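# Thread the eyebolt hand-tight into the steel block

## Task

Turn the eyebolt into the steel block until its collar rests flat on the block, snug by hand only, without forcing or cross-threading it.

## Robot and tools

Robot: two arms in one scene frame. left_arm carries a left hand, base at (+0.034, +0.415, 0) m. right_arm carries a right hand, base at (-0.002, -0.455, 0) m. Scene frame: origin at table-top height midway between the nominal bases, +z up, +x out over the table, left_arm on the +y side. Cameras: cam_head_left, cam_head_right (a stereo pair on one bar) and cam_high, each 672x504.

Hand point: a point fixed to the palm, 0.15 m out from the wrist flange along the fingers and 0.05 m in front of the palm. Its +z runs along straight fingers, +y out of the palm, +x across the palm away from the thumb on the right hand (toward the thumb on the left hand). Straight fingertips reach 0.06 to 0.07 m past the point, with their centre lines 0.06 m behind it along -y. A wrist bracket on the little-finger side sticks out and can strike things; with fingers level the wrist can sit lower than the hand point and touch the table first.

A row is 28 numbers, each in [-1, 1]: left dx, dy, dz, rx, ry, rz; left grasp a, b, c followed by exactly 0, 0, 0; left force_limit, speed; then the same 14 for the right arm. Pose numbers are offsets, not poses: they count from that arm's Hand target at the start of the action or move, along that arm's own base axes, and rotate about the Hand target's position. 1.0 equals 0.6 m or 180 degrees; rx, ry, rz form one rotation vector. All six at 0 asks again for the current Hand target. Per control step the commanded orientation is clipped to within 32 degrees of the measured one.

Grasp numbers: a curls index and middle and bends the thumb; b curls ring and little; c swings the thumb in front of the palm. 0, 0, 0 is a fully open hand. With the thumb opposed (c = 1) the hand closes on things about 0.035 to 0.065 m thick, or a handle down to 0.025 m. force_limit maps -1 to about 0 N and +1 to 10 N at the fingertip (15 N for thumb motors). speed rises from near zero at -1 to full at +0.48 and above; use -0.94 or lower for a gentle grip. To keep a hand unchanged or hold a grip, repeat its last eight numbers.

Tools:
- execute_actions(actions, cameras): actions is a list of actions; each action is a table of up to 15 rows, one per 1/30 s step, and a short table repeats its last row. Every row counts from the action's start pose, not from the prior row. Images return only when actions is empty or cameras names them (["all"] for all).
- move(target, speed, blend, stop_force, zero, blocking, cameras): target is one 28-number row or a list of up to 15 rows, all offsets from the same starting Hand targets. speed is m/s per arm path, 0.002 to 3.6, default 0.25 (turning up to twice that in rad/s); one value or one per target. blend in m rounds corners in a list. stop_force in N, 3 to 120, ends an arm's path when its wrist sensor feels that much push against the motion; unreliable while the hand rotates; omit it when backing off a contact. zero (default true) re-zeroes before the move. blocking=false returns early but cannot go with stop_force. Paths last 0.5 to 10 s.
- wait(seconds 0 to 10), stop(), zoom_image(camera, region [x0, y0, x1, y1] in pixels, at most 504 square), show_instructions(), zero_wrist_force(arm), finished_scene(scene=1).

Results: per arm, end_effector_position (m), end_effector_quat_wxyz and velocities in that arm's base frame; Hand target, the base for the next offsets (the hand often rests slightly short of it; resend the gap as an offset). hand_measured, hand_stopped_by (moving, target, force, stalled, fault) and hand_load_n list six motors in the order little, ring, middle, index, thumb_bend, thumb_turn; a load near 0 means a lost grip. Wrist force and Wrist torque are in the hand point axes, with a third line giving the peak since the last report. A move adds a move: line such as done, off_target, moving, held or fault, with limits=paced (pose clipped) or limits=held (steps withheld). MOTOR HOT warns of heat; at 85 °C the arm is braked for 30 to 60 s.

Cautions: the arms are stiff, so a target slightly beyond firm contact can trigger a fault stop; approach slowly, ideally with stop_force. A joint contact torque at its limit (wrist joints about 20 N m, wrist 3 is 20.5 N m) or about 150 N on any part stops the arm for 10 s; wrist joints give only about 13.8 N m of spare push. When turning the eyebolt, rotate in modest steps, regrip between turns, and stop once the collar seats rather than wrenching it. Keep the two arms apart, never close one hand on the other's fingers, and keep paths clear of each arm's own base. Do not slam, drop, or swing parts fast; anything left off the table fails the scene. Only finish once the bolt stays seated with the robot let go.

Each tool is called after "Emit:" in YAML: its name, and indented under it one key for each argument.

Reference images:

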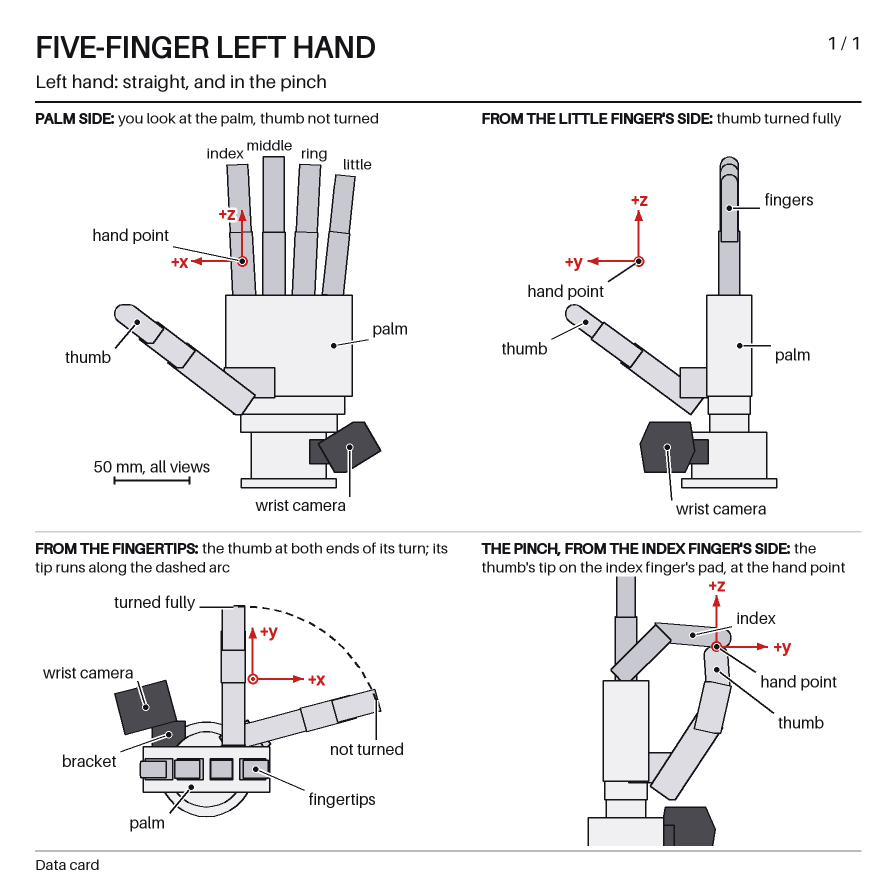

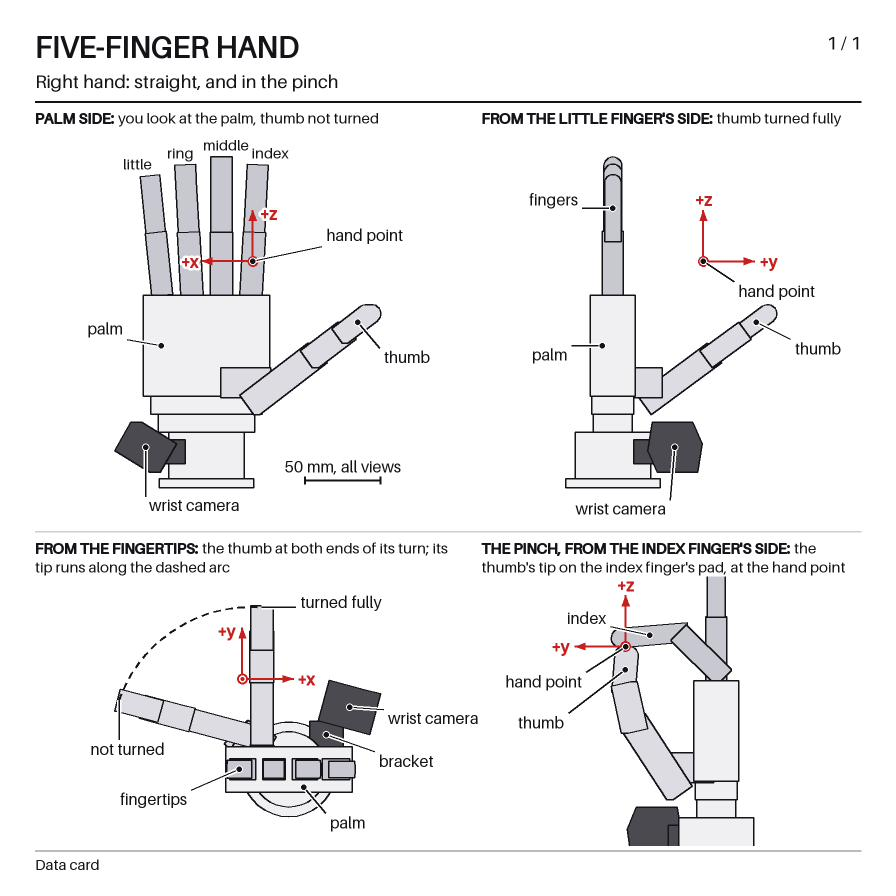

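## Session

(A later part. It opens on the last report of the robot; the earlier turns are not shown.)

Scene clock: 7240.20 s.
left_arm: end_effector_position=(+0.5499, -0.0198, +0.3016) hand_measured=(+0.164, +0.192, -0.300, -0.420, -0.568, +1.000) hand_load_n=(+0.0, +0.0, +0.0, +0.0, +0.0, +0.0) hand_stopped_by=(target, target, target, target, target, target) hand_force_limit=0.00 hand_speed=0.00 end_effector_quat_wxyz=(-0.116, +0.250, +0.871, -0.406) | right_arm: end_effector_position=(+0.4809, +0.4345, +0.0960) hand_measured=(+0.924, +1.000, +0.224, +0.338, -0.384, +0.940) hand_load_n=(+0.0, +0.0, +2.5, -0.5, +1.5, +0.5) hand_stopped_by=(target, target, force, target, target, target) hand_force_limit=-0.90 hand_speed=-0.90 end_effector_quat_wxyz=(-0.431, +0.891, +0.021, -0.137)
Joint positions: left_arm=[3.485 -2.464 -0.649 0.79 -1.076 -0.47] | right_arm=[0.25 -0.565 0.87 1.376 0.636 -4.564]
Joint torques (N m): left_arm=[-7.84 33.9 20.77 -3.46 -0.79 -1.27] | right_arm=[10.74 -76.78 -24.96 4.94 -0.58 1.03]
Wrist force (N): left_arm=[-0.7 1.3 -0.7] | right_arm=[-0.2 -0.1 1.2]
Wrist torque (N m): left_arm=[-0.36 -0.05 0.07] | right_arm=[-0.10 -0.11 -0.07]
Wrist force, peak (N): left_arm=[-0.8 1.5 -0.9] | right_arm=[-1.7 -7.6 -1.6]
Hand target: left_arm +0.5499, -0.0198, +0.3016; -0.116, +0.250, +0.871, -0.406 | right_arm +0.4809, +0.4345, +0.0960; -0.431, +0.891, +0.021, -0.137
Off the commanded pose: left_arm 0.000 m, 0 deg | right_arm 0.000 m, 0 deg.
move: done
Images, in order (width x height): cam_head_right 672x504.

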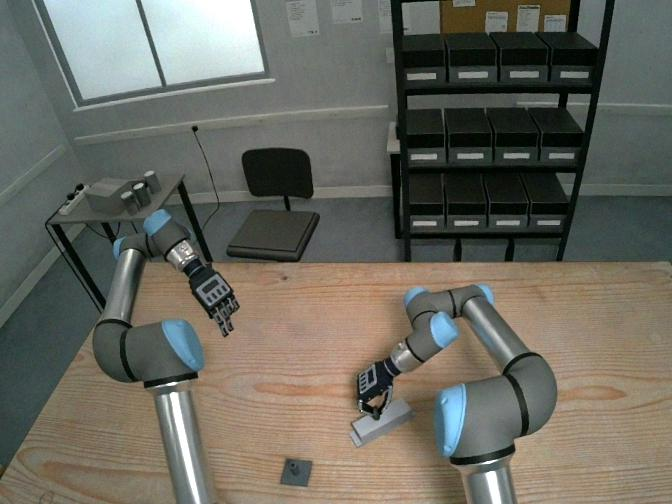

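Emit:
move:
  target:
    - [0,0,0,0,0,0,0.35,0.6,1,0,0,0,0.0,0,0,0,0,0,0,0,0.76,1,0.97,0,0,0,-0.9,-0.9]
  speed: 0.01
  cameras: []

Emit:
move:
  target:
    - [0,0,0,0,0,0,0.35,0.6,1,0,0,0,0.0,0,0,0,0,0,0,0,0.815,1,0.97,0,0,0,-0.4,-0.95]
  speed: 0.01
  cameras: ["cam_head_right"]

Emit:
zoom_image:
  camera: "cam_head_right"
  region: [366, 402, 386, 422]

Scene clock: 7258.83 s.
left_arm: end_effector_position=(+0.5499, -0.0198, +0.3016) hand_measured=(+0.164, +0.192, -0.300, -0.420, -0.568, +1.000) hand_load_n=(+0.0, +0.0, +0.0, +0.0, +0.0, +0.0) hand_stopped_by=(target, target, target, target, target, target) hand_force_limit=0.00 hand_speed=0.00 end_effector_quat_wxyz=(-0.116, +0.250, +0.871, -0.406) | right_arm: end_effector_position=(+0.4809, +0.4345, +0.0960) hand_measured=(+0.924, +1.000, +0.224, +0.320, -0.390, +0.940) hand_load_n=(+0.0, +0.0, +1.0, -1.5, +0.5, +0.0) hand_stopped_by=(target, target, force, target, target, target) hand_force_limit=-0.90 hand_speed=-0.90 end_effector_quat_wxyz=(-0.431, +0.891, +0.021, -0.137)
Joint positions: left_arm=[3.485 -2.464 -0.649 0.79 -1.076 -0.47] | right_arm=[0.25 -0.565 0.87 1.376 0.636 -4.564]
Joint torques (N m): left_arm=[-7.81 32.99 19.84 -3.37 -0.94 -1.32] | right_arm=[10.7 -73.06 -10.53 -0.56 -0.61 0.97]
Wrist force (N): left_arm=[-0.6 1.4 -0.8] | right_arm=[-0.6 -2.4 0.3]
Wrist torque (N m): left_arm=[-0.34 -0.07 0.07] | right_arm=[-0.17 -0.09 -0.10]
Wrist force, peak (N): left_arm=[-0.9 1.4 -0.9] | right_arm=[-0.5 -2.6 0.1]
Hand target: left_arm +0.5499, -0.0198, +0.3016; -0.116, +0.250, +0.871, -0.406 | right_arm +0.4809, +0.4345, +0.0960; -0.431, +0.891, +0.021, -0.137
Off the commanded pose: left_arm 0.000 m, 0 deg | right_arm 0.000 m, 0 deg.
move: done
No camera images: "cameras" was empty.

Scene clock: 7259.87 s.
left_arm: end_effector_position=(+0.5499, -0.0198, +0.3016) hand_measured=(+0.164, +0.192, -0.300, -0.420, -0.568, +1.000) hand_load_n=(+0.0, +0.0, +0.0, +0.0, +0.0, +0.0) hand_stopped_by=(target, target, target, target, target, target) hand_force_limit=0.00 hand_speed=0.00 end_effector_quat_wxyz=(-0.116, +0.250, +0.871, -0.406) | right_arm: end_effector_position=(+0.4809, +0.4345, +0.0960) hand_measured=(+0.918, +1.000, +0.232, +0.430, -0.384, +0.940) hand_load_n=(+0.0, +0.0, +2.0, +0.5, +3.0, +0.0) hand_stopped_by=(target, target, force, target, force, target) hand_force_limit=-0.40 hand_speed=-0.95 end_effector_quat_wxyz=(-0.431, +0.891, +0.021, -0.137)
Joint positions: left_arm=[3.485 -2.464 -0.649 0.79 -1.076 -0.47] | right_arm=[0.25 -0.565 0.87 1.376 0.636 -4.564]
Joint torques (N m): left_arm=[-7.93 33.74 19.45 -3.14 -0.84 -1.23] | right_arm=[10.17 -64.86 -10.05 -0.58 -0.58 0.98]
Wrist force (N): left_arm=[-0.7 1.4 -0.7] | right_arm=[0.2 -0.2 1.1]
Wrist torque (N m): left_arm=[-0.33 -0.04 0.07] | right_arm=[-0.13 -0.11 -0.10]
Wrist force, peak (N): left_arm=[-0.9 1.4 -1.0] | right_arm=[-0.6 -2.4 0.3]
Hand target: left_arm +0.5499, -0.0198, +0.3016; -0.116, +0.250, +0.871, -0.406 | right_arm +0.4809, +0.4345, +0.0960; -0.431, +0.891, +0.021, -0.137
Off the commanded pose: left_arm 0.000 m, 0 deg | right_arm 0.000 m, 0 deg.
move: done
Images, in order (width x height): cam_head_right 672x504.

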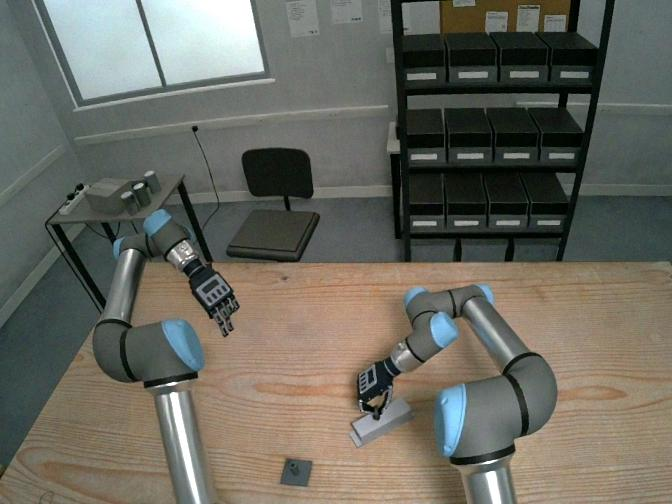

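Scaled by 25.200 from the camera's 672x504 image, which has a finer 960x720 frame.

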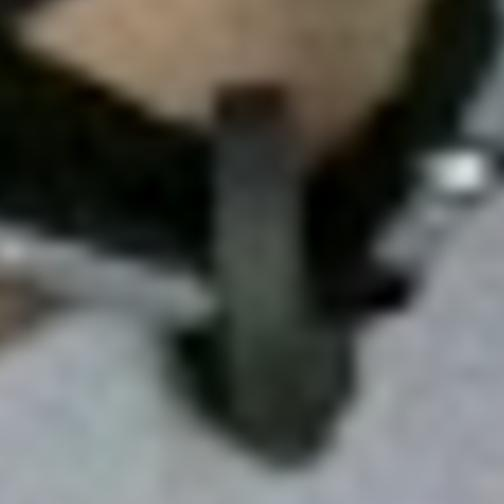

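Emit:
move:
  target: [0,0,0,0,0,0,0.35,0.6,1,0,0,0,0.0,0,0,0.0025,0,0,0,0,0.815,1,0.97,0,0,0,-0.4,-0.95]
  speed: 0.005
  cameras: []

Emit:
move:
  target: [0,0,0,0,0,0,0.35,0.6,1,0,0,0,0.0,0,0,-0.005,0,0,0,0,0.815,1,0.97,0,0,0,-0.4,-0.95]
  speed: 0.005
  cameras: []

Scene clock: 7294.83 s.
left_arm: end_effector_position=(+0.5499, -0.0198, +0.3016) hand_measured=(+0.164, +0.192, -0.300, -0.420, -0.568, +1.000) hand_load_n=(+0.0, +0.0, +0.0, +0.0, +0.0, +0.0) hand_stopped_by=(target, target, target, target, target, target) hand_force_limit=0.00 hand_speed=0.00 end_effector_quat_wxyz=(-0.116, +0.250, +0.871, -0.406) | right_arm: end_effector_position=(+0.4809, +0.4360, +0.0960) hand_measured=(+0.918, +1.000, +0.232, +0.430, -0.384, +0.940) hand_load_n=(+0.0, +0.0, +2.0, +0.5, +3.0, +0.0) hand_stopped_by=(target, target, force, target, force, target) hand_force_limit=-0.40 hand_speed=-0.95 end_effector_quat_wxyz=(-0.431, +0.891, +0.021, -0.137)
Joint positions: left_arm=[3.485 -2.464 -0.649 0.79 -1.076 -0.47] | right_arm=[0.252 -0.563 0.866 1.376 0.636 -4.561]
Joint torques (N m): left_arm=[-8.59 33.95 19.6 -3.35 -0.84 -1.35] | right_arm=[6.76 -40.95 -21.34 -0.47 -2.71 1.23]
Wrist force (N): left_arm=[-0.7 1.3 -0.6] | right_arm=[0.1 0.0 1.3]
Wrist torque (N m): left_arm=[-0.36 -0.04 0.08] | right_arm=[-0.11 -0.10 -0.09]
Wrist force, peak (N): left_arm=[-0.9 1.5 -0.9] | right_arm=[0.1 0.1 1.4]
Hand target: left_arm +0.5499, -0.0198, +0.3016; -0.116, +0.250, +0.871, -0.406 | right_arm +0.4809, +0.4360, +0.0960; -0.431, +0.891, +0.021, -0.137
Off the commanded pose: left_arm 0.000 m, 0 deg | right_arm 0.000 m, 0 deg.
move: done
No camera images: "cameras" was empty.

Scene clock: 7295.67 s.
left_arm: end_effector_position=(+0.5499, -0.0198, +0.3016) hand_measured=(+0.164, +0.192, -0.300, -0.420, -0.568, +1.000) hand_load_n=(+0.0, +0.0, +0.0, +0.0, +0.0, +0.0) hand_stopped_by=(target, target, target, target, target, target) hand_force_limit=0.00 hand_speed=0.00 end_effector_quat_wxyz=(-0.116, +0.250, +0.871, -0.406) | right_arm: end_effector_position=(+0.4809, +0.4330, +0.0960) hand_measured=(+0.918, +1.000, +0.232, +0.430, -0.384, +0.940) hand_load_n=(+0.0, +0.0, +2.0, +0.0, +3.5, +0.0) hand_stopped_by=(target, target, force, target, force, target) hand_force_limit=-0.40 hand_speed=-0.95 end_effector_quat_wxyz=(-0.431, +0.891, +0.021, -0.137)
Joint positions: left_arm=[3.485 -2.464 -0.649 0.79 -1.076 -0.47] | right_arm=[0.248 -0.567 0.875 1.377 0.636 -4.568]
Joint torques (N m): left_arm=[-9.3 34.32 21.25 -3.39 -0.85 -1.04] | right_arm=[-6.67 -73.78 -15 5.28 -0.09 -0.32]
Wrist force (N): left_arm=[-0.8 1.5 -0.8] | right_arm=[0.2 0.3 1.1]
Wrist torque (N m): left_arm=[-0.32 -0.04 0.06] | right_arm=[-0.06 -0.11 -0.08]
Wrist force, peak (N): left_arm=[-0.8 1.5 -0.8] | right_arm=[0.4 0.1 1.3]
Hand target: left_arm +0.5499, -0.0198, +0.3016; -0.116, +0.250, +0.871, -0.406 | right_arm +0.4809, +0.4330, +0.0960; -0.431, +0.891, +0.021, -0.137
Off the commanded pose: left_arm 0.000 m, 0 deg | right_arm 0.000 m, 0 deg.
move: done
No camera images: "cameras" was empty.

Emit:
wait:
  seconds: 0.2
  cameras: ["cam_head_right","cam_head_left"]

Emit:
zoom_image:
  camera: "cam_head_right"
  region: [366, 402, 386, 422]

Emit:
zoom_image:
  camera: "cam_head_left"
  region: [376, 400, 396, 420]

Scene clock: 7309.27 s.
left_arm: end_effector_position=(+0.5499, -0.0198, +0.3016) hand_measured=(+0.164, +0.192, -0.300, -0.420, -0.568, +1.000) hand_load_n=(+0.0, +0.0, +0.0, -0.5, +0.0, +0.0) hand_stopped_by=(target, target, target, target, target, target) hand_force_limit=0.00 hand_speed=0.00 end_effector_quat_wxyz=(-0.116, +0.250, +0.871, -0.406) | right_arm: end_effector_position=(+0.4809, +0.4330, +0.0960) hand_measured=(+0.918, +1.000, +0.232, +0.430, -0.384, +0.940) hand_load_n=(+0.0, +0.0, +2.0, +0.5, +3.0, +0.5) hand_stopped_by=(target, target, force, target, force, target) hand_force_limit=-0.40 hand_speed=-0.95 end_effector_quat_wxyz=(-0.431, +0.891, +0.021, -0.137)
Joint positions: left_arm=[3.485 -2.464 -0.649 0.79 -1.076 -0.47] | right_arm=[0.248 -0.567 0.875 1.377 0.636 -4.568]
Joint torques (N m): left_arm=[-8.24 33.59 21.3 -3.43 -0.9 -1.19] | right_arm=[9.96 -38.81 -24.56 -0.39 -1.69 1.56]
Wrist force (N): left_arm=[-0.9 1.4 -0.8] | right_arm=[0.3 0.0 1.3]
Wrist torque (N m): left_arm=[-0.35 -0.02 0.06] | right_arm=[-0.12 -0.13 -0.09]
Wrist force, peak (N): left_arm=[-0.9 1.4 -1.0] | right_arm=[0.3 0.0 1.3]
Hand target: left_arm +0.5499, -0.0198, +0.3016; -0.116, +0.250, +0.871, -0.406 | right_arm +0.4809, +0.4330, +0.0960; -0.431, +0.891, +0.021, -0.137
Off the commanded pose: left_arm 0.000 m, 0 deg | right_arm 0.000 m, 0 deg.
wait: 0.20 s; at rest from the start
Images, in order (width x height): cam_head_left 672x504, cam_head_right 672x504.

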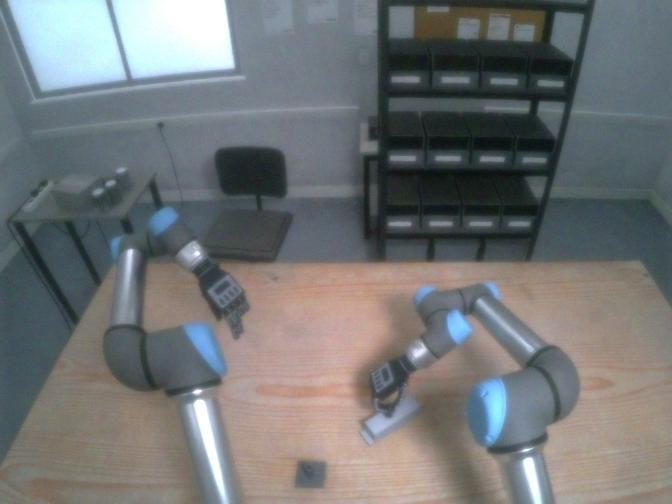

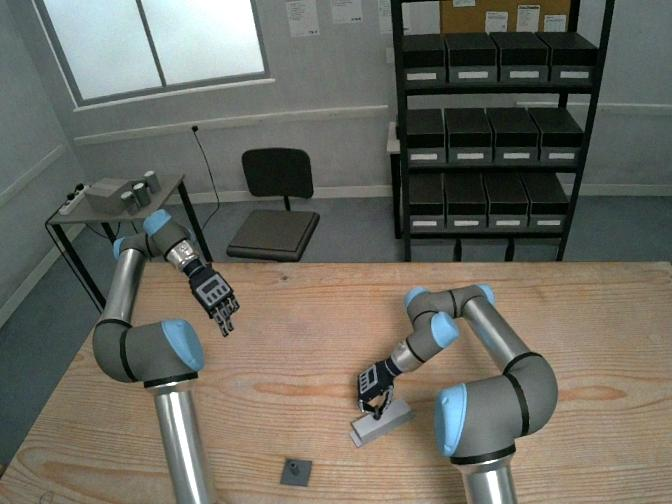

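Scaled by 25.200 from the camera's 672x504 image, which has a finer 960x720 frame.

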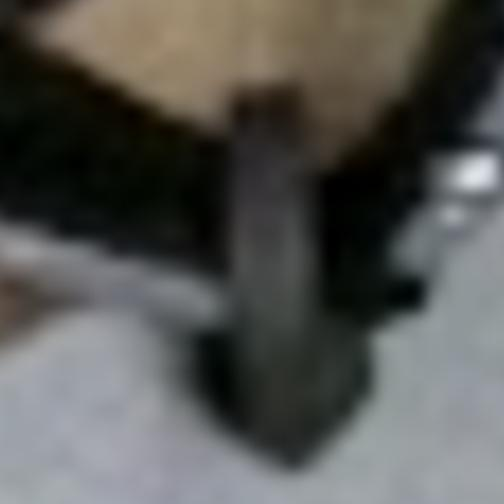

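Scaled by 25.200 from the camera's 672x504 image, which has a finer 960x720 frame.

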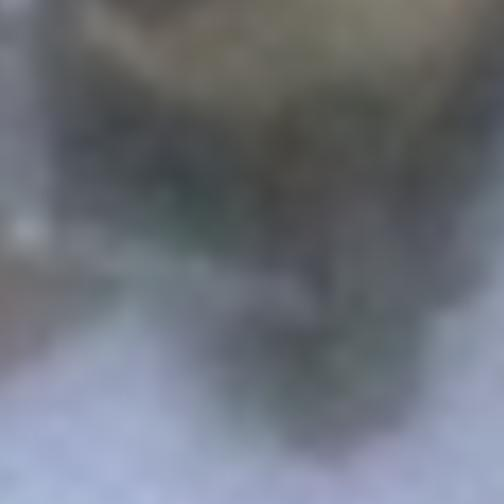

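Emit:
move:
  target:
    - [0,0,0,0,0,0,0.35,0.6,1,0,0,0,0.0,0,0,0.0025,0,0,0,0,0.815,1,0.97,0,0,0,-0.4,-0.95]
  speed: 0.01
  cameras: []

Emit:
move:
  target:
    - [0,0,0,0,0,0,0.35,0.6,1,0,0,0,0.0,0,0,0,0,0,0,0,0.84,1,0.97,0,0,0,-0.1,-0.95]
  speed: 0.01
  cameras: ["cam_head_right"]

Emit:
zoom_image:
  camera: "cam_head_right"
  region: [366, 402, 386, 422]

Scene clock: 7520.77 s.
left_arm: end_effector_position=(+0.5499, -0.0198, +0.3016) hand_measured=(+0.164, +0.192, -0.300, -0.420, -0.568, +1.000) hand_load_n=(+0.0, +0.0, +0.0, +0.0, +0.0, +0.0) hand_stopped_by=(target, target, target, target, target, target) hand_force_limit=0.00 hand_speed=0.00 end_effector_quat_wxyz=(-0.116, +0.250, +0.871, -0.406) | right_arm: end_effector_position=(+0.4809, +0.4345, +0.0960) hand_measured=(+0.918, +1.000, +0.232, +0.430, -0.384, +0.940) hand_load_n=(+0.0, +0.0, +2.0, +0.5, +3.0, +0.0) hand_stopped_by=(target, target, force, target, force, target) hand_force_limit=-0.40 hand_speed=-0.95 end_effector_quat_wxyz=(-0.431, +0.891, +0.021, -0.137)
Joint positions: left_arm=[3.485 -2.464 -0.649 0.79 -1.076 -0.47] | right_arm=[0.25 -0.565 0.87 1.376 0.636 -4.564]
Joint torques (N m): left_arm=[-8.93 33.83 18.89 -3.46 -0.89 -1.17] | right_arm=[6.88 -41.15 -20.81 -0.56 -2.65 0.96]
Wrist force (N): left_arm=[-0.6 1.3 -0.7] | right_arm=[0.1 0.0 1.2]
Wrist torque (N m): left_arm=[-0.35 -0.07 0.08] | right_arm=[-0.11 -0.10 -0.10]
Wrist force, peak (N): left_arm=[-0.8 1.5 -0.9] | right_arm=[0.2 0.1 1.4]
Hand target: left_arm +0.5499, -0.0198, +0.3016; -0.116, +0.250, +0.871, -0.406 | right_arm +0.4809, +0.4345, +0.0960; -0.431, +0.891, +0.021, -0.137
Off the commanded pose: left_arm 0.000 m, 0 deg | right_arm 0.000 m, 0 deg.
move: done
No camera images: "cameras" was empty.

Scene clock: 7521.37 s.
left_arm: end_effector_position=(+0.5499, -0.0198, +0.3016) hand_measured=(+0.164, +0.192, -0.300, -0.420, -0.568, +1.000) hand_load_n=(+0.0, +0.0, +0.0, +0.0, +0.0, +0.0) hand_stopped_by=(target, target, target, target, target, target) hand_force_limit=0.00 hand_speed=0.00 end_effector_quat_wxyz=(-0.116, +0.250, +0.871, -0.406) | right_arm: end_effector_position=(+0.4809, +0.4345, +0.0959) hand_measured=(+0.916, +1.000, +0.240, +0.480, -0.366, +0.940) hand_load_n=(+0.0, +0.0, +3.5, +1.0, +7.0, +1.5) hand_stopped_by=(target, target, force, target, force, target) hand_force_limit=-0.10 hand_speed=-0.95 end_effector_quat_wxyz=(-0.431, +0.891, +0.021, -0.137)
Joint positions: left_arm=[3.485 -2.464 -0.649 0.79 -1.076 -0.47] | right_arm=[0.25 -0.565 0.87 1.376 0.636 -4.564]
Joint torques (N m): left_arm=[-8.2 34.4 20.23 -3.44 -0.94 -1.19] | right_arm=[-1.65 -47.37 -9.58 0.15 -2.67 -1.64]
Wrist force (N): left_arm=[-0.8 1.3 -0.6] | right_arm=[0.4 0.0 1.1]
Wrist torque (N m): left_arm=[-0.36 -0.03 0.07] | right_arm=[-0.10 -0.14 -0.08]
Wrist force, peak (N): left_arm=[-1.0 1.5 -0.8] | right_arm=[0.2 0.3 1.3]
Hand target: left_arm +0.5499, -0.0198, +0.3016; -0.116, +0.250, +0.871, -0.406 | right_arm +0.4809, +0.4345, +0.0960; -0.431, +0.891, +0.021, -0.137
Off the commanded pose: left_arm 0.000 m, 0 deg | right_arm 0.000 m, 0 deg.
move: done
Images, in order (width x height): cam_head_right 672x504.

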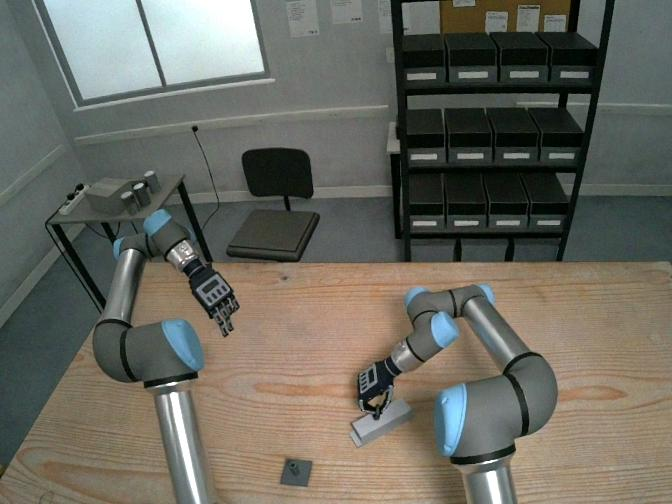

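Scaled by 25.200 from the camera's 672x504 image, which has a finer 960x720 frame.

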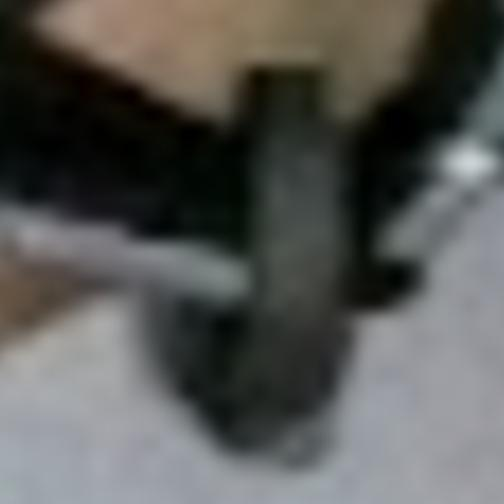

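Emit:
move:
  target:
    - [0,0,0,0,0,0,0.35,0.6,1,0,0,0,0.0,0,0,0,0.003,0,0,0,0.84,1,0.97,0,0,0,-0.1,-0.95]
  speed: 0.01
  cameras: []

Emit:
move:
  target:
    - [0,0,0,0,0,0,0.35,0.6,1,0,0,0,0.0,0,0,0,0.0,0,0,0,0.785,1,1,0,0,0,0.0,-0.95]
  speed: 0.01
  cameras: ["cam_head_right"]

Emit:
zoom_image:
  camera: "cam_head_right"
  region: [366, 402, 386, 422]

Scene clock: 7563.30 s.
left_arm: end_effector_position=(+0.5499, -0.0198, +0.3016) hand_measured=(+0.164, +0.192, -0.300, -0.420, -0.568, +1.000) hand_load_n=(+0.0, +0.0, +0.0, +0.0, +0.0, +0.0) hand_stopped_by=(target, target, target, target, target, target) hand_force_limit=0.00 hand_speed=0.00 end_effector_quat_wxyz=(-0.116, +0.250, +0.871, -0.406) | right_arm: end_effector_position=(+0.4809, +0.4345, +0.0978) hand_measured=(+0.916, +1.000, +0.240, +0.480, -0.366, +0.940) hand_load_n=(+0.0, +0.0, +3.5, +1.0, +6.5, +1.5) hand_stopped_by=(target, target, force, target, force, target) hand_force_limit=-0.10 hand_speed=-0.95 end_effector_quat_wxyz=(-0.431, +0.891, +0.021, -0.137)
Joint positions: left_arm=[3.485 -2.464 -0.649 0.79 -1.076 -0.47] | right_arm=[0.25 -0.567 0.869 1.38 0.636 -4.564]
Joint torques (N m): left_arm=[-8.74 33.51 19.57 -3.46 -0.88 -1.05] | right_arm=[-10.97 -74.63 -24.68 4.98 -2.52 -1.49]
Wrist force (N): left_arm=[-0.8 1.0 -0.7] | right_arm=[0.3 -0.2 1.3]
Wrist torque (N m): left_arm=[-0.39 -0.03 0.08] | right_arm=[-0.15 -0.13 -0.09]
Wrist force, peak (N): left_arm=[-0.9 1.5 -0.8] | right_arm=[0.3 0.1 1.4]
Hand target: left_arm +0.5499, -0.0198, +0.3016; -0.116, +0.250, +0.871, -0.406 | right_arm +0.4809, +0.4345, +0.0978; -0.431, +0.891, +0.021, -0.137
Off the commanded pose: left_arm 0.000 m, 0 deg | right_arm 0.000 m, 0 deg.
move: done
No camera images: "cameras" was empty.

Scene clock: 7564.33 s.
left_arm: end_effector_position=(+0.5499, -0.0198, +0.3016) hand_measured=(+0.164, +0.192, -0.300, -0.420, -0.568, +1.000) hand_load_n=(+0.0, +0.0, +0.0, +0.0, +0.0, +0.0) hand_stopped_by=(target, target, target, target, target, target) hand_force_limit=0.00 hand_speed=0.00 end_effector_quat_wxyz=(-0.116, +0.250, +0.871, -0.406) | right_arm: end_effector_position=(+0.4809, +0.4345, +0.0978) hand_measured=(+0.922, +1.000, +0.244, +0.372, -0.366, +1.000) hand_load_n=(+0.0, +0.0, +8.5, -6.0, +5.5, +2.5) hand_stopped_by=(target, target, force, target, force, target) hand_force_limit=0.00 hand_speed=-0.95 end_effector_quat_wxyz=(-0.431, +0.891, +0.021, -0.137)
Joint positions: left_arm=[3.485 -2.464 -0.649 0.79 -1.076 -0.47] | right_arm=[0.25 -0.567 0.869 1.38 0.636 -4.564]
Joint torques (N m): left_arm=[-8.38 33.96 21.52 -3.42 -0.86 -1.33] | right_arm=[-11.05 -62.8 -14.76 -0.42 -2.44 -1.43]
Wrist force (N): left_arm=[-0.7 1.2 -0.6] | right_arm=[0.2 0.0 1.0]
Wrist torque (N m): left_arm=[-0.38 -0.05 0.08] | right_arm=[-0.10 -0.11 -0.09]
Wrist force, peak (N): left_arm=[-0.7 1.6 -1.0] | right_arm=[0.2 0.0 1.3]
Hand target: left_arm +0.5499, -0.0198, +0.3016; -0.116, +0.250, +0.871, -0.406 | right_arm +0.4809, +0.4345, +0.0978; -0.431, +0.891, +0.021, -0.137
Off the commanded pose: left_arm 0.000 m, 0 deg | right_arm 0.000 m, 0 deg.
move: done
Images, in order (width x height): cam_head_right 672x504.

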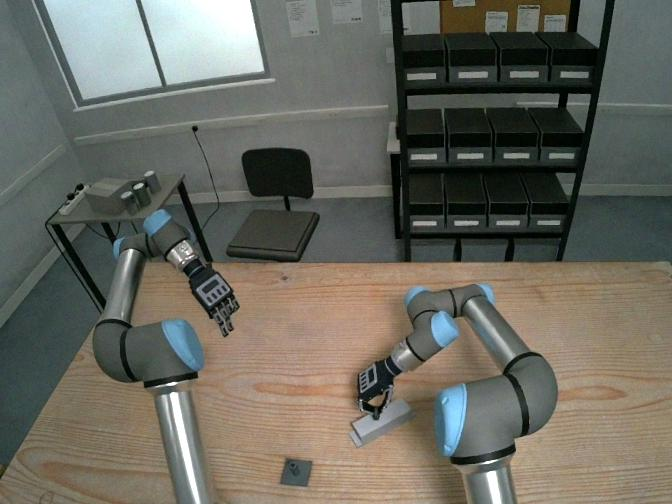

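Scaled by 25.200 from the camera's 672x504 image, which has a finer 960x720 frame.

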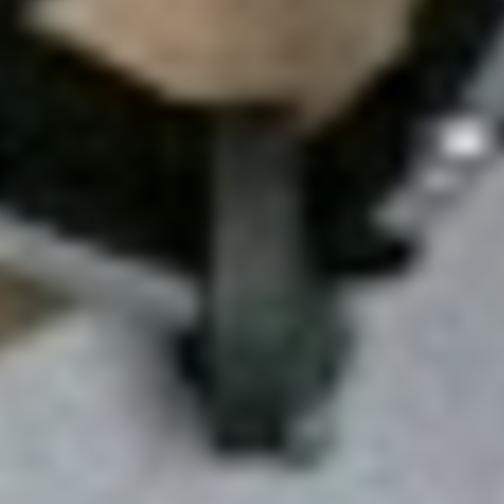

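Emit:
move:
  target:
    - [0,0,0,0,0,0,0.35,0.6,1,0,0,0,0.0,0,0,0.0,0.02,0,0,0,0.815,1,1,0,0,0,0.0,-0.95]
  speed: 0.03
  cameras: ["cam_head_right","cam_head_left","cam_high"]

Emit:
zoom_image:
  camera: "cam_head_right"
  region: [364, 396, 388, 420]

Emit:
zoom_image:
  camera: "cam_head_right"
  region: [276, 450, 316, 490]

Emit:
zoom_image:
  camera: "cam_high"
  region: [366, 163, 406, 203]

Scene clock: 7714.60 s.
left_arm: end_effector_position=(+0.5499, -0.0198, +0.3016) hand_measured=(+0.164, +0.192, -0.300, -0.420, -0.568, +1.000) hand_load_n=(+0.0, +0.0, +0.0, +0.0, +0.0, +0.0) hand_stopped_by=(target, target, target, target, target, target) hand_force_limit=0.00 hand_speed=0.00 end_effector_quat_wxyz=(-0.116, +0.250, +0.871, -0.406) | right_arm: end_effector_position=(+0.4809, +0.4345, +0.1100) hand_measured=(+0.918, +1.000, +0.244, +0.430, -0.364, +1.000) hand_load_n=(+0.0, +0.0, +3.5, +2.0, +9.5, -0.5) hand_stopped_by=(target, target, force, target, force, target) hand_force_limit=0.00 hand_speed=-0.95 end_effector_quat_wxyz=(-0.431, +0.891, +0.021, -0.137)
Joint positions: left_arm=[3.485 -2.464 -0.649 0.79 -1.076 -0.47] | right_arm=[0.25 -0.578 0.857 1.402 0.636 -4.564]
Joint torques (N m): left_arm=[-8.45 33.4 19.7 -3.32 -0.96 -1.17] | right_arm=[-10.62 -55.73 -10.57 -0.51 -2.41 -0.14]
Wrist force (N): left_arm=[-0.7 1.3 -0.8] | right_arm=[0.3 0.0 1.2]
Wrist torque (N m): left_arm=[-0.36 -0.05 0.08] | right_arm=[-0.11 -0.12 -0.09]
Wrist force, peak (N): left_arm=[-0.9 1.6 -0.6] | right_arm=[0.6 0.6 1.5]
Hand target: left_arm +0.5499, -0.0198, +0.3016; -0.116, +0.250, +0.871, -0.406 | right_arm +0.4809, +0.4345, +0.1098; -0.431, +0.891, +0.021, -0.137
Off the commanded pose: left_arm 0.000 m, 0 deg | right_arm 0.000 m, 0 deg.
move: done

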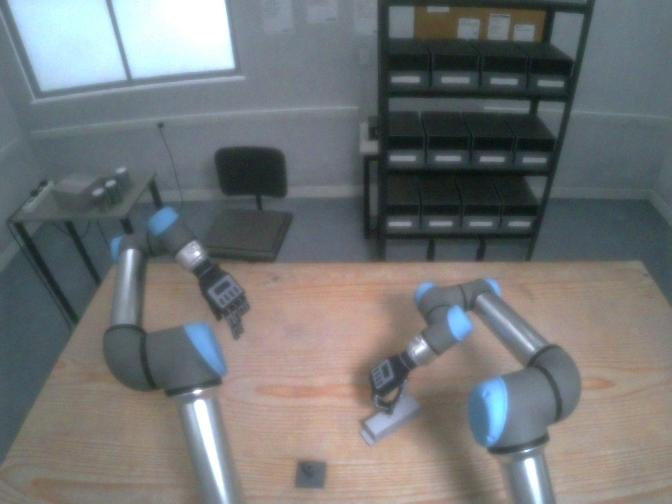

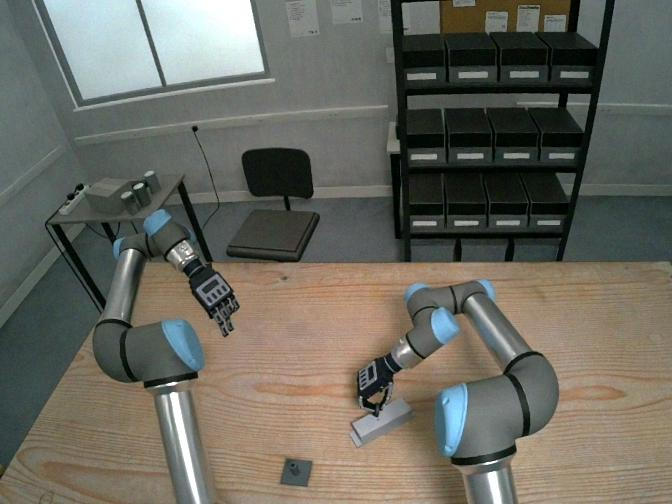

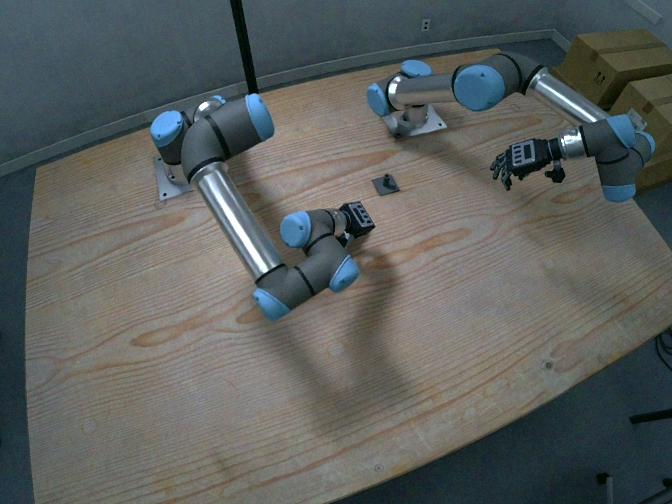

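Scaled by 21.000 from the camera's 672x504 image, which has a finer 960x720 frame.

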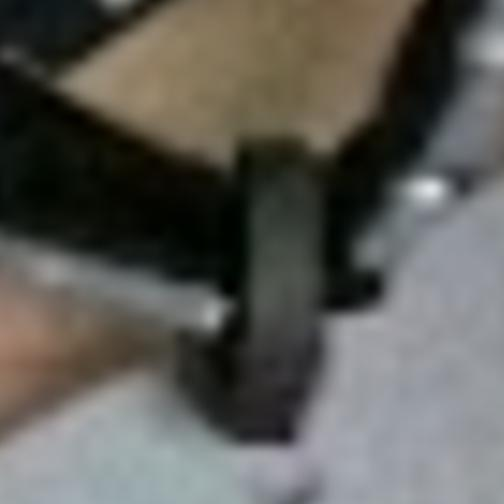

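Scaled by 12.600 from the camera's 672x504 image, which has a finer 960x720 frame.

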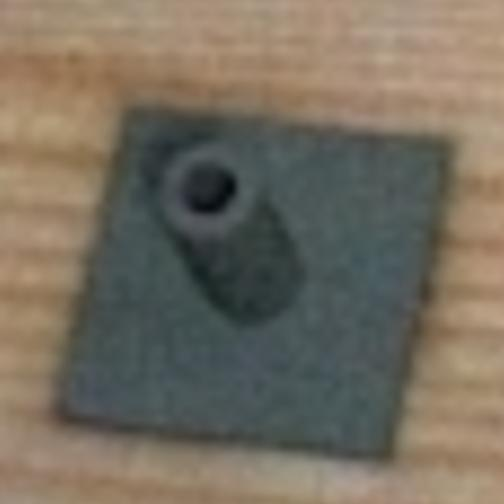

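Scaled by 12.600 from the camera's 672x504 image, which has a finer 960x720 frame.

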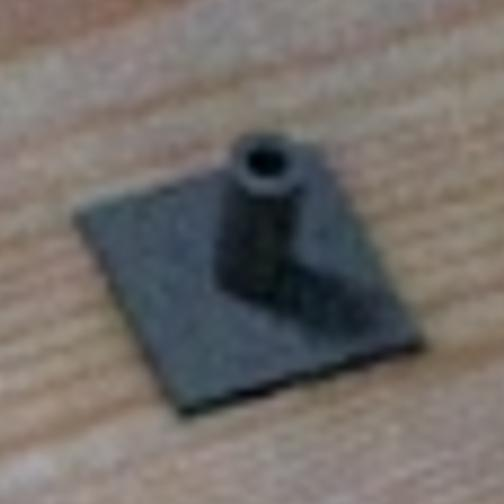

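Emit:
move:
  target:
    - [0,0,0,0,0,0,0.35,0.6,1,0,0,0,0.0,0,0,0.0,0.0833,0,0,0,0.815,1,1,0,0,0,0.0,-0.95]
    - [0,0,0,0,0,0,0.35,0.6,1,0,0,0,0.0,0,-0.2302,0.346,0.0833,-0.0389,0.0611,0,0.815,1,1,0,0,0,0.0,-0.95]
  speed: 0.12
  cameras: ["all"]

Emit:
zoom_image:
  camera: "cam_head_right"
  region: [270, 420, 330, 480]

Emit:
zoom_image:
  camera: "cam_high"
  region: [356, 140, 416, 200]

Emit:
zoom_image:
  camera: "cam_head_left"
  region: [280, 420, 340, 480]

Scene clock: 7854.63 s.
left_arm: end_effector_position=(+0.5499, -0.0198, +0.3016) hand_measured=(+0.164, +0.192, -0.300, -0.420, -0.568, +1.000) hand_load_n=(+0.0, +0.0, +0.0, +0.0, +0.0, +0.0) hand_stopped_by=(target, target, target, target, target, target) hand_force_limit=0.00 hand_speed=0.00 end_effector_quat_wxyz=(-0.116, +0.250, +0.871, -0.406) | right_arm: end_effector_position=(+0.3428, +0.6421, +0.1597) hand_measured=(+0.918, +1.000, +0.244, +0.430, -0.364, +1.000) hand_load_n=(+0.0, +0.0, +3.5, +2.0, +9.5, -0.5) hand_stopped_by=(target, target, force, target, force, target) hand_force_limit=0.00 hand_speed=-0.95 end_effector_quat_wxyz=(-0.376, +0.899, -0.029, -0.223) end_effector_velocity=(+0.000, +0.000, -0.001) end_effector_angular_velocity=(+0.000, -0.001, -0.001)
Joint positions: left_arm=[3.485 -2.464 -0.649 0.79 -1.076 -0.47] | right_arm=[0.633 -0.335 0.195 1.548 0.676 -3.936]
Joint velocities: left_arm=[within noise] | right_arm=[0 0 0.003 -0.005 0 0.002]
Joint torques (N m): left_arm=[-8.3 34.25 19.45 -3.34 -0.73 -1.25] | right_arm=[2.77 -68.36 -7.76 -1 -0.67 1.48]
Wrist force (N): left_arm=[-0.7 1.3 -0.8] | right_arm=[0.1 -0.2 1.6]
Wrist torque (N m): left_arm=[-0.36 -0.06 0.08] | right_arm=[-0.14 -0.09 -0.09]
Wrist force, peak (N): left_arm=[-1.1 1.6 -0.8] | right_arm=[2.9 2.5 -3.3]
Hand target: left_arm +0.5499, -0.0198, +0.3016; -0.116, +0.250, +0.871, -0.406 | right_arm +0.3428, +0.6421, +0.1597; -0.376, +0.899, -0.029, -0.223
Off the commanded pose: left_arm 0.000 m, 0 deg | right_arm 0.000 m, 0 deg.
move: done

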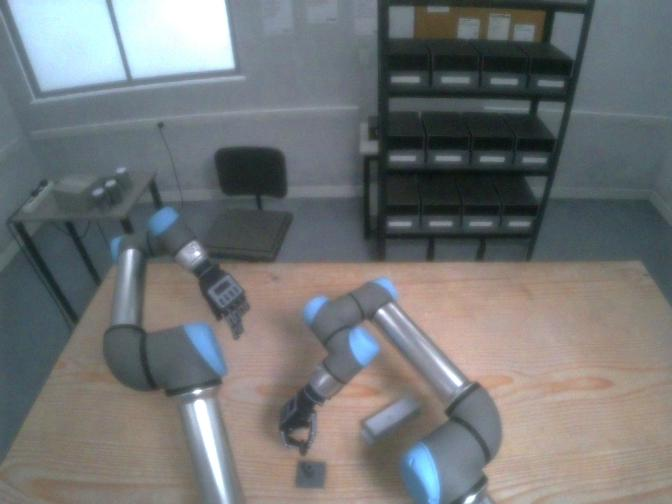

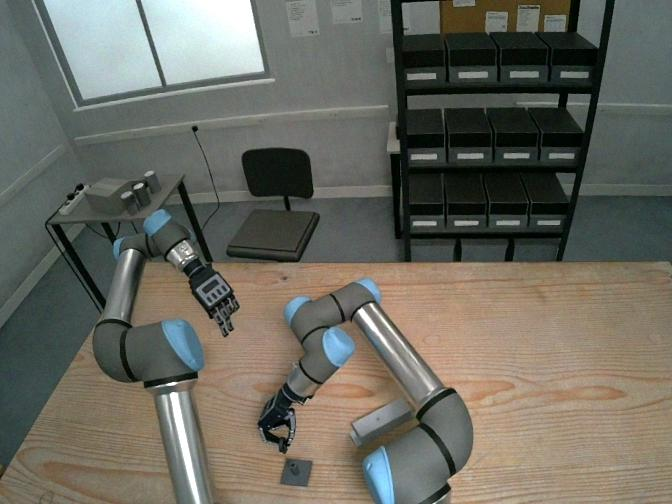

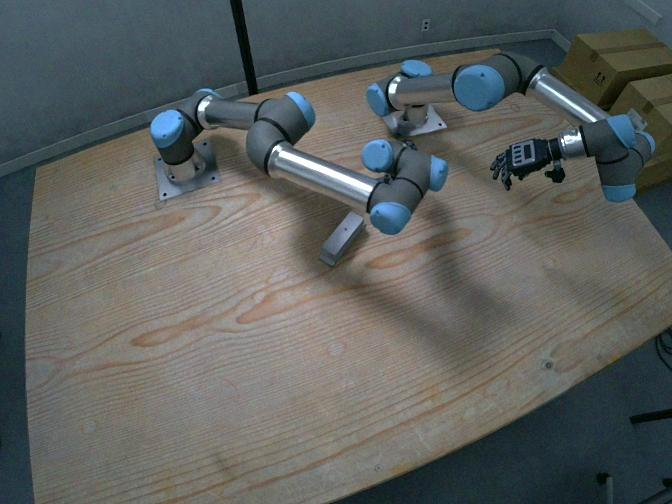

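Scaled by 8.400 from the camera's 672x504 image, which has a finer 960x720 frame.

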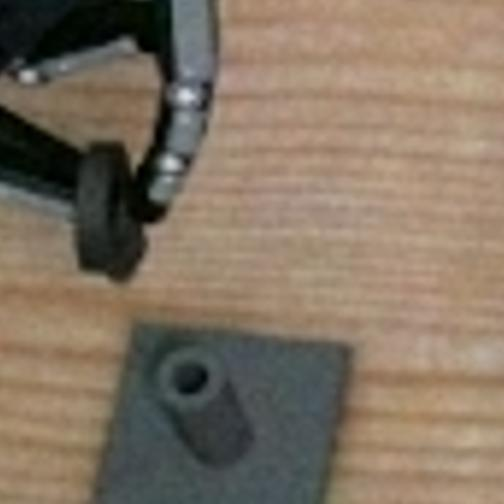

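Scaled by 8.400 from the camera's 672x504 image, which has a finer 960x720 frame.

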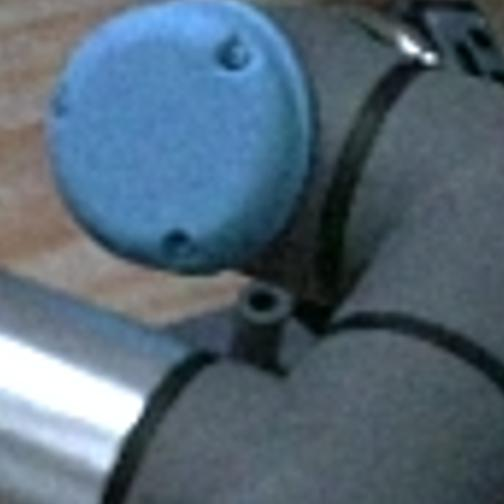

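Scaled by 8.400 from the camera's 672x504 image, which has a finer 960x720 frame.

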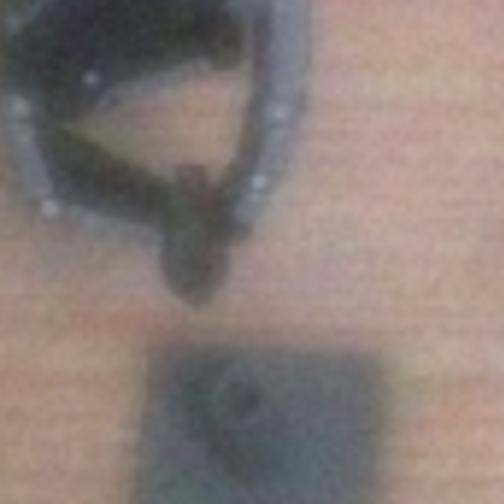

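Emit:
zoom_image:
  camera: "cam_head_right"
  region: [272, 434, 294, 456]

Emit:
zoom_image:
  camera: "cam_head_left"
  region: [292, 436, 314, 458]

Scaled by 22.909 from the camera's 672x504 image, which has a finer 960x720 frame.

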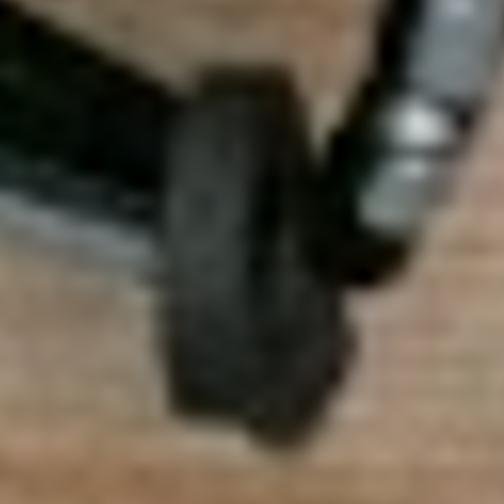

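Scaled by 22.909 from the camera's 672x504 image, which has a finer 960x720 frame.

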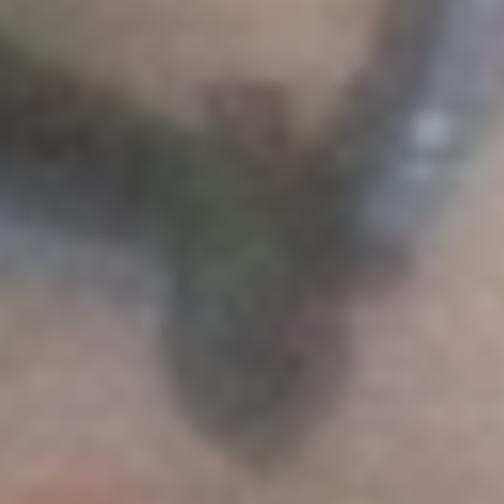

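Emit:
move:
  target:
    - [0,0,0,0,0,0,0.35,0.6,1,0,0,0,0.0,0,0.012,-0.0003,-0.0995,-0.0222,0,0,0.815,1,1,0,0,0,0.0,-0.95]
  speed: 0.06
  cameras: ["cam_head_right","cam_head_left","cam_high"]

Emit:
zoom_image:
  camera: "cam_head_right"
  region: [276, 446, 306, 476]

Emit:
zoom_image:
  camera: "cam_head_left"
  region: [292, 446, 322, 476]

Emit:
zoom_image:
  camera: "cam_high"
  region: [371, 155, 401, 185]

Scene clock: 7910.20 s.
left_arm: end_effector_position=(+0.5499, -0.0198, +0.3016) hand_measured=(+0.164, +0.192, -0.300, -0.420, -0.568, +1.000) hand_load_n=(+0.0, +0.0, +0.0, +0.0, +0.0, +0.0) hand_stopped_by=(target, target, target, target, target, target) hand_force_limit=0.00 hand_speed=0.00 end_effector_quat_wxyz=(-0.116, +0.250, +0.871, -0.406) | right_arm: end_effector_position=(+0.3499, +0.6418, +0.1000) hand_measured=(+0.918, +1.000, +0.244, +0.430, -0.364, +1.000) hand_load_n=(+0.0, +0.0, +3.5, +2.0, +9.5, -0.5) hand_stopped_by=(target, target, force, target, force, target) hand_force_limit=0.00 hand_speed=-0.95 end_effector_quat_wxyz=(-0.344, +0.911, -0.037, -0.222) end_effector_velocity=(-0.001, +0.000, -0.002) end_effector_angular_velocity=(-0.003, +0.005, +0.000)
Joint positions: left_arm=[3.485 -2.464 -0.649 0.79 -1.076 -0.47] | right_arm=[0.641 -0.208 0.077 1.58 0.733 -3.935]
Joint velocities: left_arm=[within noise] | right_arm=[0 0.001 0.005 0 0 0]
Joint torques (N m): left_arm=[-7.13 33.41 20.23 -3.28 -0.76 -0.98] | right_arm=[10.06 -69.05 -9.78 -0.71 -2.78 -1.5]
Wrist force (N): left_arm=[-0.6 1.3 -0.8] | right_arm=[0.5 0.1 1.2]
Wrist torque (N m): left_arm=[-0.35 -0.07 0.08] | right_arm=[-0.08 -0.16 -0.06]
Wrist force, peak (N): left_arm=[-0.9 1.4 -0.9] | right_arm=[0.8 0.3 1.7]
Hand target: left_arm +0.5499, -0.0198, +0.3016; -0.116, +0.250, +0.871, -0.406 | right_arm +0.3500, +0.6419, +0.1000; -0.344, +0.911, -0.037, -0.222
Off the commanded pose: left_arm 0.000 m, 0 deg | right_arm 0.000 m, 0 deg.
move: done

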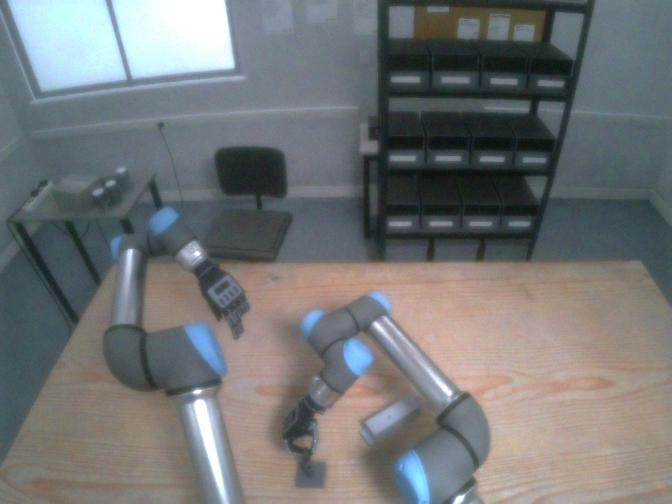

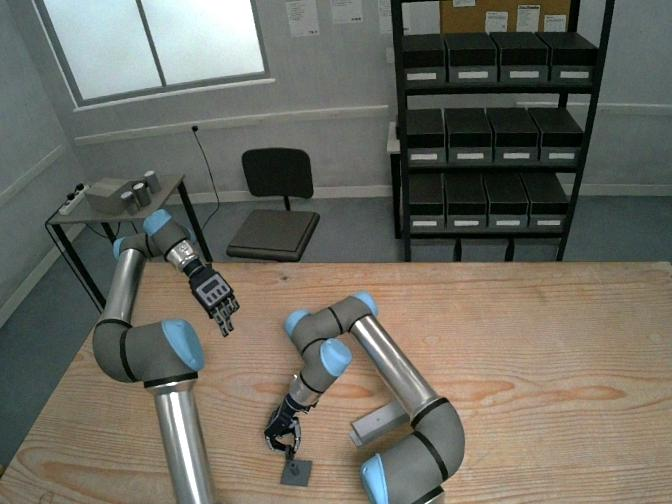

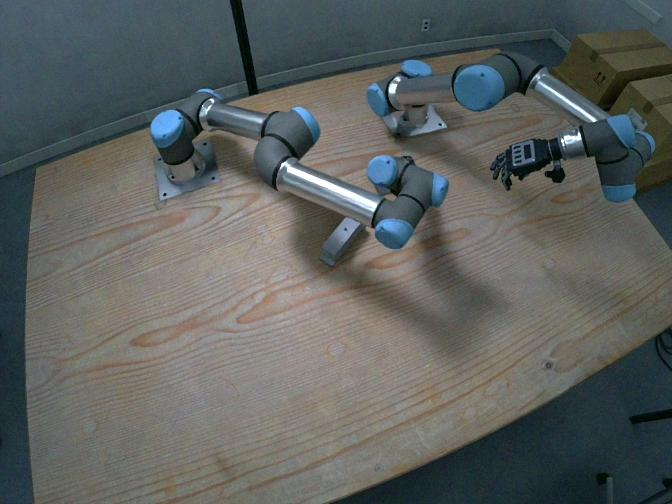

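Scaled by 16.800 from the camera's 672x504 image, which has a finer 960x720 frame.

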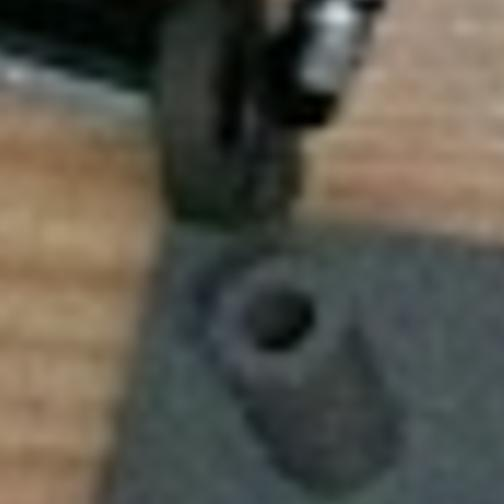

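Scaled by 16.800 from the camera's 672x504 image, which has a finer 960x720 frame.

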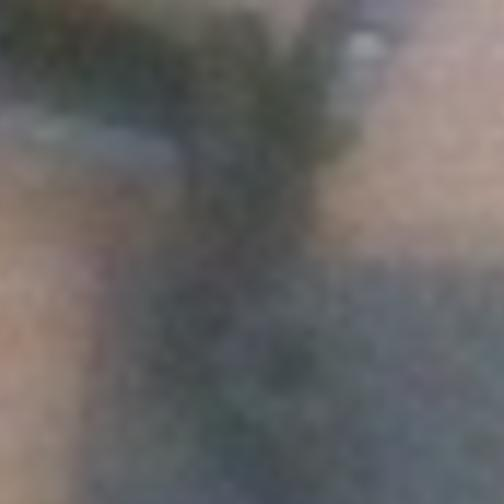

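Scaled by 16.800 from the camera's 672x504 image, which has a finer 960x720 frame.

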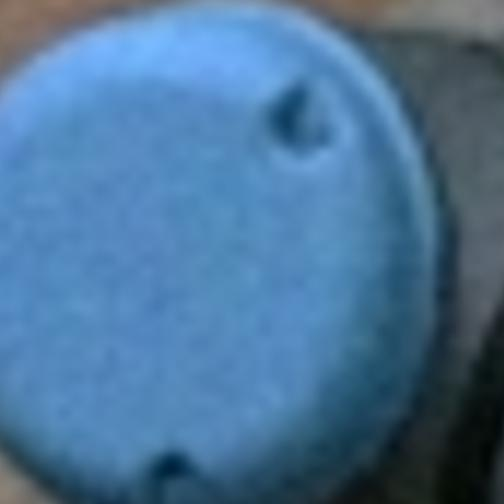

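Emit:
zoom_image:
  camera: "cam_head_right"
  region: [284, 448, 302, 466]

Scaled by 28.000 from the camera's 672x504 image, which has a finer 960x720 frame.

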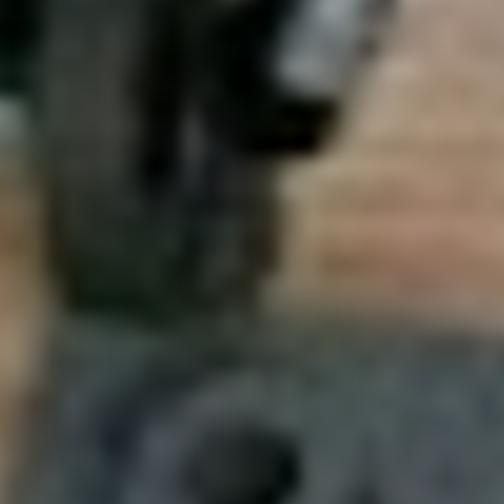

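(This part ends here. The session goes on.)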